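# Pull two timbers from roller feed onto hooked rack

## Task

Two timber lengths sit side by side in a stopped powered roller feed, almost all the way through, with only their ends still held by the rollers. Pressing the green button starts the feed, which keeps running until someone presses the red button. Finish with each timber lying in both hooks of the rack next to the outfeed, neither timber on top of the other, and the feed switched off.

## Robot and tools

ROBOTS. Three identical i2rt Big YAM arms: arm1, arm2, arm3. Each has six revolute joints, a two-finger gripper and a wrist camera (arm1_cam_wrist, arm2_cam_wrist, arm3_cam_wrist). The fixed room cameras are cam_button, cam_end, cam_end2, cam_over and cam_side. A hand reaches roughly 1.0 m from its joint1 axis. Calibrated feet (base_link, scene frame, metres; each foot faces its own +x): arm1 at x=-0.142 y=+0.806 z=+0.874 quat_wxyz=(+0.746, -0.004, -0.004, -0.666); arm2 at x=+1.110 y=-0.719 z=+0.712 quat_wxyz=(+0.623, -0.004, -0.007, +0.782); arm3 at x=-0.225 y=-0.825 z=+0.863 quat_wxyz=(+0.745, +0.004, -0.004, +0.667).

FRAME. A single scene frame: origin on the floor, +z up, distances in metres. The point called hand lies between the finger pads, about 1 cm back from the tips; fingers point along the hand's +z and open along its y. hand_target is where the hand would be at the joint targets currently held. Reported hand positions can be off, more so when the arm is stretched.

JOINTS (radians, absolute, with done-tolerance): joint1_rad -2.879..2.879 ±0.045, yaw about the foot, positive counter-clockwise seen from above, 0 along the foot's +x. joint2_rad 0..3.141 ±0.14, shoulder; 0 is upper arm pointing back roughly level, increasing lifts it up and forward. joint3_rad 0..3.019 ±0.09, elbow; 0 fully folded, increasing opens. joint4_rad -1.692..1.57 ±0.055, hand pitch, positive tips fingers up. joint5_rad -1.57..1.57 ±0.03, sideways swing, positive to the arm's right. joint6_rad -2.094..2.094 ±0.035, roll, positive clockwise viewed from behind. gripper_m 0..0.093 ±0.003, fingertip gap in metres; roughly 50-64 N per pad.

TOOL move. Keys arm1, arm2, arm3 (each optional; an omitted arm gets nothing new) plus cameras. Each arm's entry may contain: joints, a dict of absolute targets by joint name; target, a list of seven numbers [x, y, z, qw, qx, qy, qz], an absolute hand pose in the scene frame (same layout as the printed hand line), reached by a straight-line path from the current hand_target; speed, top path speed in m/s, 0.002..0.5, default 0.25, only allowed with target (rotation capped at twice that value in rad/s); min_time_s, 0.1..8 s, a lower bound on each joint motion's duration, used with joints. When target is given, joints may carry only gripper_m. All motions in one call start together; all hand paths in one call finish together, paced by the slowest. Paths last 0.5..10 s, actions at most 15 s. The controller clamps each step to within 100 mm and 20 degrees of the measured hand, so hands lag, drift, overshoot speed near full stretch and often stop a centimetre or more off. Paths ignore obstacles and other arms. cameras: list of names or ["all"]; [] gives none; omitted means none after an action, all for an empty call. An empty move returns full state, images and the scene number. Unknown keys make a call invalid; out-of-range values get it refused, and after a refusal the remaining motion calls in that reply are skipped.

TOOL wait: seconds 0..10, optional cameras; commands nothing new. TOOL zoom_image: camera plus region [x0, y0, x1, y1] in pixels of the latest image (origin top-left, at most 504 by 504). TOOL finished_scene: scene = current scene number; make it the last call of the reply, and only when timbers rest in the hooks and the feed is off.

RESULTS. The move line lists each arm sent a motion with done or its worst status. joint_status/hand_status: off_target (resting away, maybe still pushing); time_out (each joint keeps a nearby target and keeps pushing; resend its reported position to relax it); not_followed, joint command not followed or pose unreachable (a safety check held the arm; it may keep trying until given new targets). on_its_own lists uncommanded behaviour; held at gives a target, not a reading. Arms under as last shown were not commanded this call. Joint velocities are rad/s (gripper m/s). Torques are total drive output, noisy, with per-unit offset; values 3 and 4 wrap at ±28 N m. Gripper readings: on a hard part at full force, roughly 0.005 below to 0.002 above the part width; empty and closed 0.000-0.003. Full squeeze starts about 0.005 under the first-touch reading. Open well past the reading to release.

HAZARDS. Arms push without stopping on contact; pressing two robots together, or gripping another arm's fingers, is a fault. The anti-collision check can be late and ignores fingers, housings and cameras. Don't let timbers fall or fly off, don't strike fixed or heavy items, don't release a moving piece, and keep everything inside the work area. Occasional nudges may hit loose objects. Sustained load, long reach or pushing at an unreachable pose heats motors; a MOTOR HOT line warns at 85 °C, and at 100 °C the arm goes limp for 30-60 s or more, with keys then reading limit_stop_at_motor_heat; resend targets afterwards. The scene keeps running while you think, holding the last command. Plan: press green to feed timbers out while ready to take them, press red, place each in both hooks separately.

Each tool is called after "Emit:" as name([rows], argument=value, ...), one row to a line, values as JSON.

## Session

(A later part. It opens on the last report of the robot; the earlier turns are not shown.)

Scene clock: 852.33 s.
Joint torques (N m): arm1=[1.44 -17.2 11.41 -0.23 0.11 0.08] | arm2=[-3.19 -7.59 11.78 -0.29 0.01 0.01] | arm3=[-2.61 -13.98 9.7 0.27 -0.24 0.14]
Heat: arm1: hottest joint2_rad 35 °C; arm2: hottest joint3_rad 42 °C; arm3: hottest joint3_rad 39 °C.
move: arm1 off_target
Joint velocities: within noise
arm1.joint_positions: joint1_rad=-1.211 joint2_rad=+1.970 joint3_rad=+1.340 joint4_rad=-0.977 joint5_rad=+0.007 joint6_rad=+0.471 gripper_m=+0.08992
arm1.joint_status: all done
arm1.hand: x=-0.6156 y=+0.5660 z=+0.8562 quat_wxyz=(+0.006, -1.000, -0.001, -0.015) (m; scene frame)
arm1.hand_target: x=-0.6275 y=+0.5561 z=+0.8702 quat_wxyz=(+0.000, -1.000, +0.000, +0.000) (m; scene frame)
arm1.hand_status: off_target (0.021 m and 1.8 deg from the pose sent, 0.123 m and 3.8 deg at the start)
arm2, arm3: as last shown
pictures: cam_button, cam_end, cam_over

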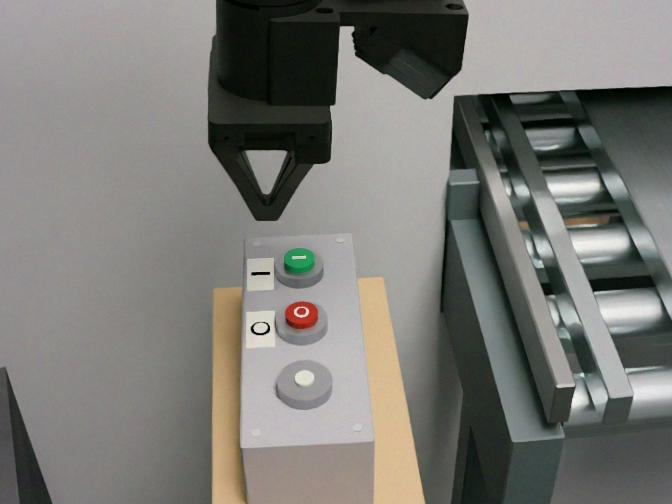

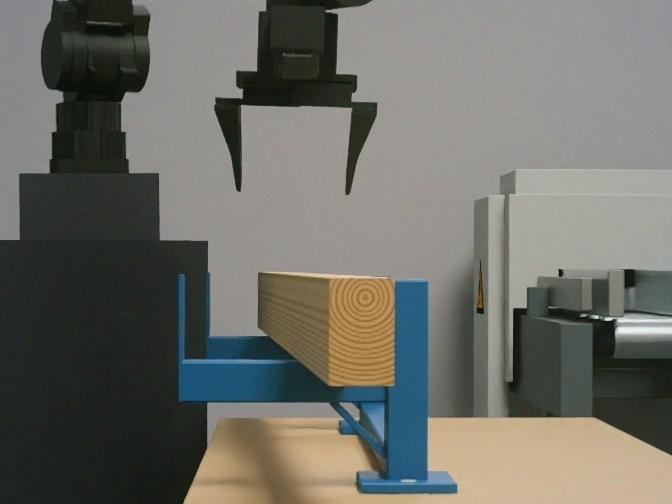

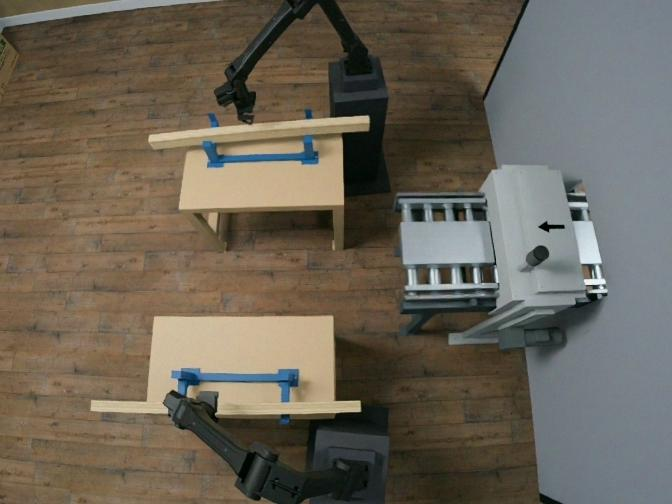

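Emit:
move(arm3={"joints":{"joint1_rad":-0.081,"joint2_rad":2.353,"joint3_rad":2.152,"joint4_rad":-1.370,"joint5_rad":0.0,"joint6_rad":-1.774,"gripper_m":0.093},"min_time_s":3}, arm1={"joints":{"joint1_rad":-0.039,"joint2_rad":2.322,"joint3_rad":2.067,"joint4_rad":-1.316,"joint5_rad":0.0,"joint6_rad":1.627,"gripper_m":0.093},"min_time_s":3}, cameras=["arm1_cam_wrist","arm3_cam_wrist","cam_over"])

Emit:
move(arm3={"target":[-0.09,-0.1275,0.85,0,1,0,0]}, arm1={"target":[-0.09,0.11,0.85,0,1,0,0]}, cameras=["arm1_cam_wrist","arm3_cam_wrist","cam_over"])

Emit:
move(arm3={"target":[-0.09,-0.1275,0.732,0,1,0,0]}, arm1={"target":[-0.09,0.11,0.74,0,1,0,0]}, cameras=["arm1_cam_wrist","arm3_cam_wrist","cam_over","cam_side"])

Scene clock: 971.90 s.
Joint torques (N m): arm1=[-0.15 -20.19 13.9 -0.31 -0.03 0.07] | arm2=[-3.14 -7.59 11.77 -0.31 0.01 0.01] | arm3=[-1.38 -17.85 12.46 0.2 -0.13 -0.04]
Heat: arm1: hottest joint3_rad 35 °C; arm2: hottest joint3_rad 43 °C; arm3: hottest joint3_rad 42 °C.
move: arm1 done; arm3 done
Joint velocities: within noise
arm1.joint_positions: joint1_rad=-0.033 joint2_rad=+2.295 joint3_rad=+2.022 joint4_rad=-1.307 joint5_rad=+0.001 joint6_rad=+1.619 gripper_m=+0.09292
arm1.joint_status: all done
arm1.hand: x=-0.0877 y=+0.1195 z=+0.9004 quat_wxyz=(-0.002, -1.000, -0.016, +0.000) (m; scene frame)
arm1.hand_target: x=-0.0907 y=+0.1089 z=+0.8987 quat_wxyz=(-0.006, -1.000, -0.009, -0.001) (m; scene frame)
arm1.hand_status: not commanded
arm2: as last shown
arm3.joint_positions: joint1_rad=-0.085 joint2_rad=+2.324 joint3_rad=+2.099 joint4_rad=-1.361 joint5_rad=-0.002 joint6_rad=-1.765 gripper_m=+0.09293
arm3.joint_status: all done
arm3.hand: x=-0.0888 y=-0.1397 z=+0.8985 quat_wxyz=(+0.001, +1.000, -0.001, -0.002) (m; scene frame)
arm3.hand_target: x=-0.0889 y=-0.1273 z=+0.8984 quat_wxyz=(-0.006, +1.000, +0.006, +0.000) (m; scene frame)
arm3.hand_status: not commanded
pictures: arm1_cam_wrist, arm3_cam_wrist, cam_over

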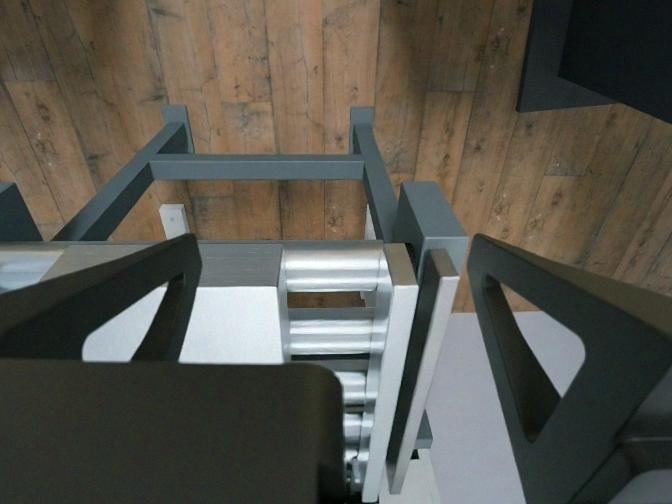

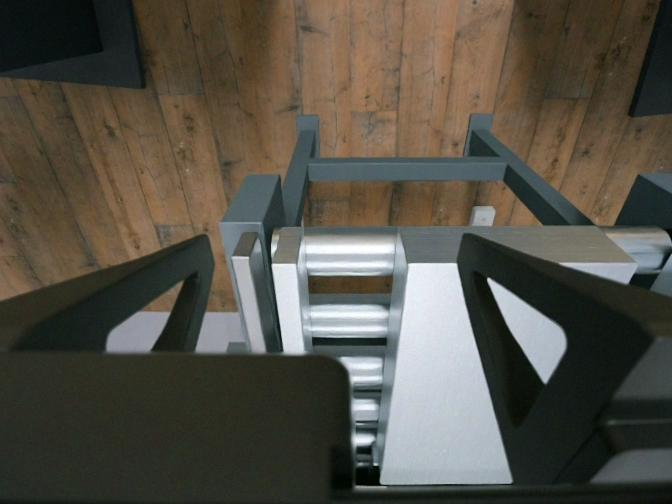

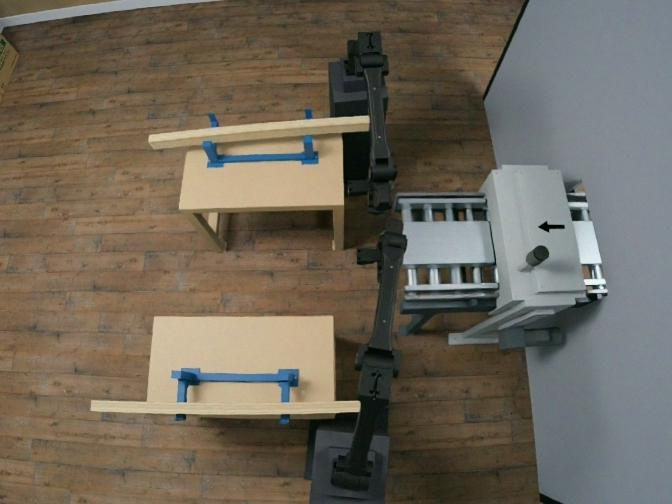

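Scene clock: 973.00 s.
Joint torques (N m): arm1=[-0.15 -21.25 10.15 0.64 -0.02 0.08] | arm2=[-3.14 -7.59 11.79 -0.31 0.01 0.01] | arm3=[-1.26 -18.96 9.29 0.91 -0.06 0.08]
Heat: arm1: hottest joint3_rad 35 °C; arm2: hottest joint3_rad 43 °C; arm3: hottest joint3_rad 42 °C.
move: arm1 off_target; arm3 off_target
Joint velocities: within noise
arm1.joint_positions: joint1_rad=-0.033 joint2_rad=+2.353 joint3_rad=+2.022 joint4_rad=-1.249 joint5_rad=+0.001 joint6_rad=+1.637 gripper_m=+0.09292
arm1.joint_status: not commanded
arm1.hand: x=-0.0871 y=+0.1124 z=+0.8609 quat_wxyz=(-0.001, -1.000, -0.006, +0.001) (m; scene frame)
arm1.hand_target: x=-0.0900 y=+0.1102 z=+0.8501 quat_wxyz=(+0.000, -1.000, +0.000, +0.000) (m; scene frame)
arm1.hand_status: off_target (0.012 m and 0.8 deg from the pose sent, 0.051 m and 1.8 deg at the start)
arm2.joint_positions: joint1_rad=-0.003 joint2_rad=+1.244 joint3_rad=+1.047 joint4_rad=-1.413 joint5_rad=-0.014 joint6_rad=+0.224 gripper_m=+0.00050
arm2.joint_status: not commanded
arm2.hand: x=+1.0332 y=-0.3992 z=+0.9012 quat_wxyz=(+0.010, +0.706, -0.708, +0.016) (m; scene frame)
arm2.hand_target: x=+1.0332 y=-0.3839 z=+0.9198 quat_wxyz=(+0.000, +0.707, -0.707, +0.000) (m; scene frame)
arm2.hand_status: not commanded
arm3.joint_positions: joint1_rad=-0.085 joint2_rad=+2.378 joint3_rad=+2.099 joint4_rad=-1.302 joint5_rad=-0.002 joint6_rad=-1.765 gripper_m=+0.09293
arm3.joint_status: not commanded
arm3.hand: x=-0.0871 y=-0.1311 z=+0.8620 quat_wxyz=(-0.002, +1.000, -0.001, -0.001) (m; scene frame)
arm3.hand_target: x=-0.0900 y=-0.1278 z=+0.8502 quat_wxyz=(+0.000, +1.000, +0.000, +0.000) (m; scene frame)
arm3.hand_status: off_target (0.013 m and 0.3 deg from the pose sent, 0.050 m and 0.3 deg at the start)
pictures: arm1_cam_wrist, arm3_cam_wrist, cam_over

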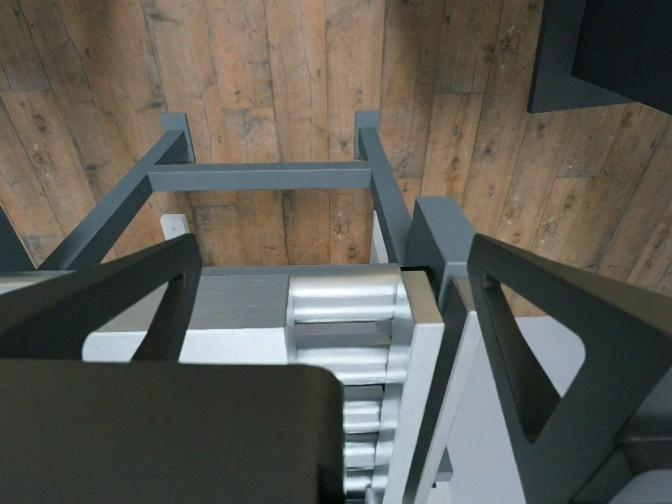

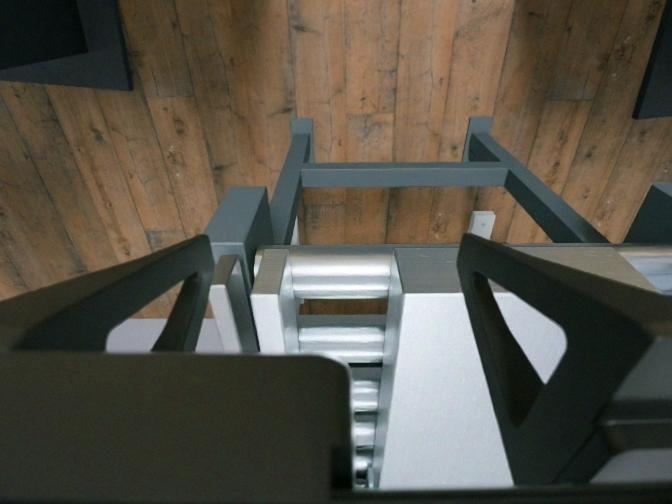

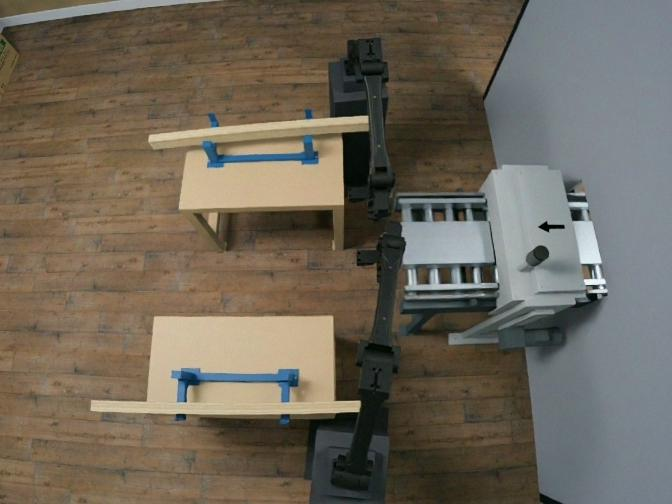

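Scene clock: 974.23 s.
Joint torques (N m): arm1=[-0.09 -22.48 11.06 0.46 -0.03 0.08] | arm2=[-3.19 -7.59 11.79 -0.31 0.02 0.01] | arm3=[-1.38 -19.9 9.95 0.8 -0.08 0.08]
Heat: arm1: hottest joint3_rad 34 °C; arm2: hottest joint3_rad 43 °C; arm3: hottest joint3_rad 42 °C.
move: arm1 off_target; arm3 off_target
Joint velocities: within noise
arm1.joint_positions: joint1_rad=-0.033 joint2_rad=+2.511 joint3_rad=+1.963 joint4_rad=-1.068 joint5_rad=+0.001 joint6_rad=+1.637 gripper_m=+0.09292
arm1.joint_status: not commanded
arm1.hand: x=-0.0880 y=+0.1243 z=+0.7342 quat_wxyz=(+0.016, -1.000, -0.007, +0.002) (m; scene frame)
arm1.hand_target: x=-0.0901 y=+0.1104 z=+0.7404 quat_wxyz=(+0.000, -1.000, +0.000, +0.000) (m; scene frame)
arm1.hand_status: off_target (0.016 m and 2.0 deg from the pose sent, 0.121 m and 0.8 deg at the start)
arm2: as last shown
arm3.joint_positions: joint1_rad=-0.085 joint2_rad=+2.537 joint3_rad=+2.032 joint4_rad=-1.106 joint5_rad=-0.001 joint6_rad=-1.765 gripper_m=+0.09294
arm3.joint_status: not commanded
arm3.hand: x=-0.0891 y=-0.1402 z=+0.7287 quat_wxyz=(+0.013, +1.000, -0.001, -0.004) (m; scene frame)
arm3.hand_target: x=-0.0900 y=-0.1279 z=+0.7322 quat_wxyz=(+0.000, +1.000, +0.000, +0.000) (m; scene frame)
arm3.hand_status: off_target (0.013 m and 1.6 deg from the pose sent, 0.130 m and 0.3 deg at the start)
pictures: arm1_cam_wrist, arm3_cam_wrist, cam_over, cam_side

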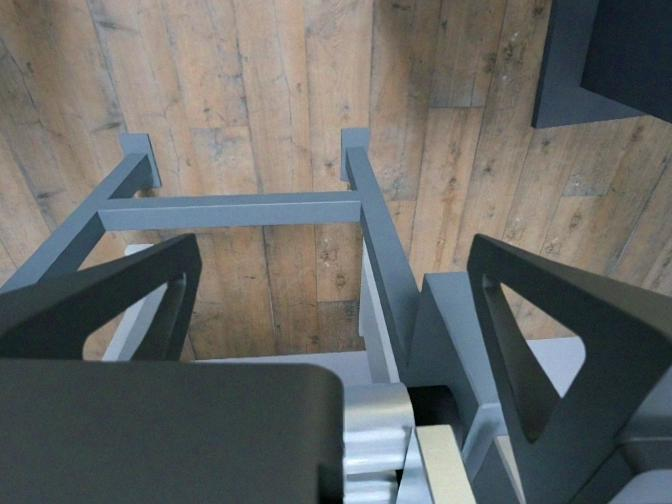

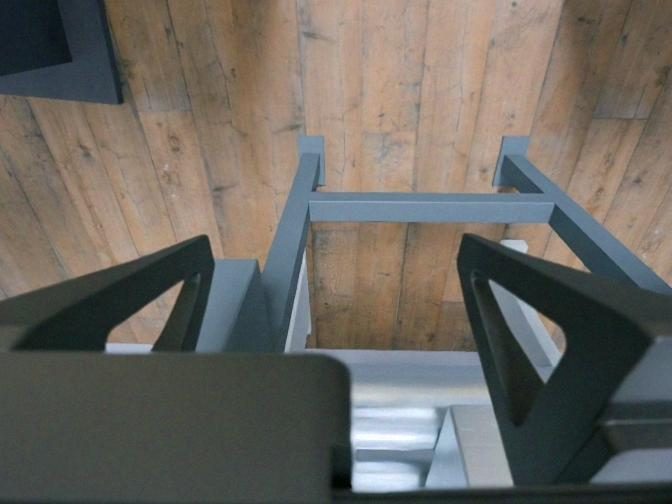

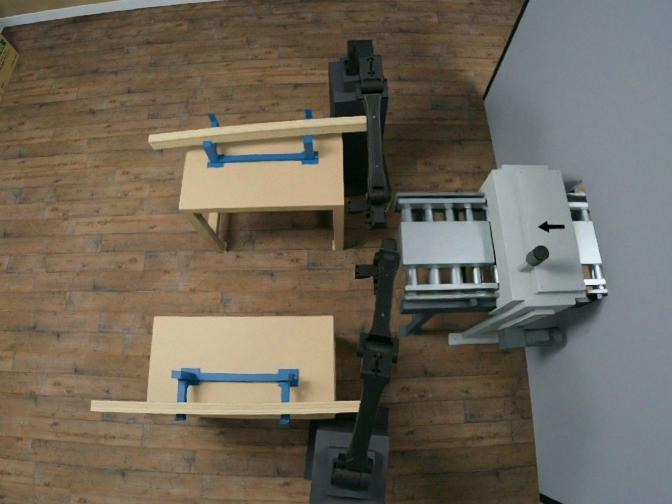

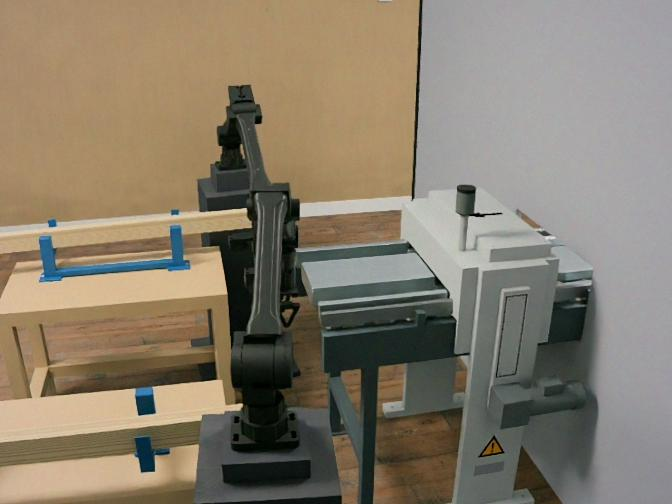

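Emit:
finished_scene(scene=1)

The scene is finished: the task was done.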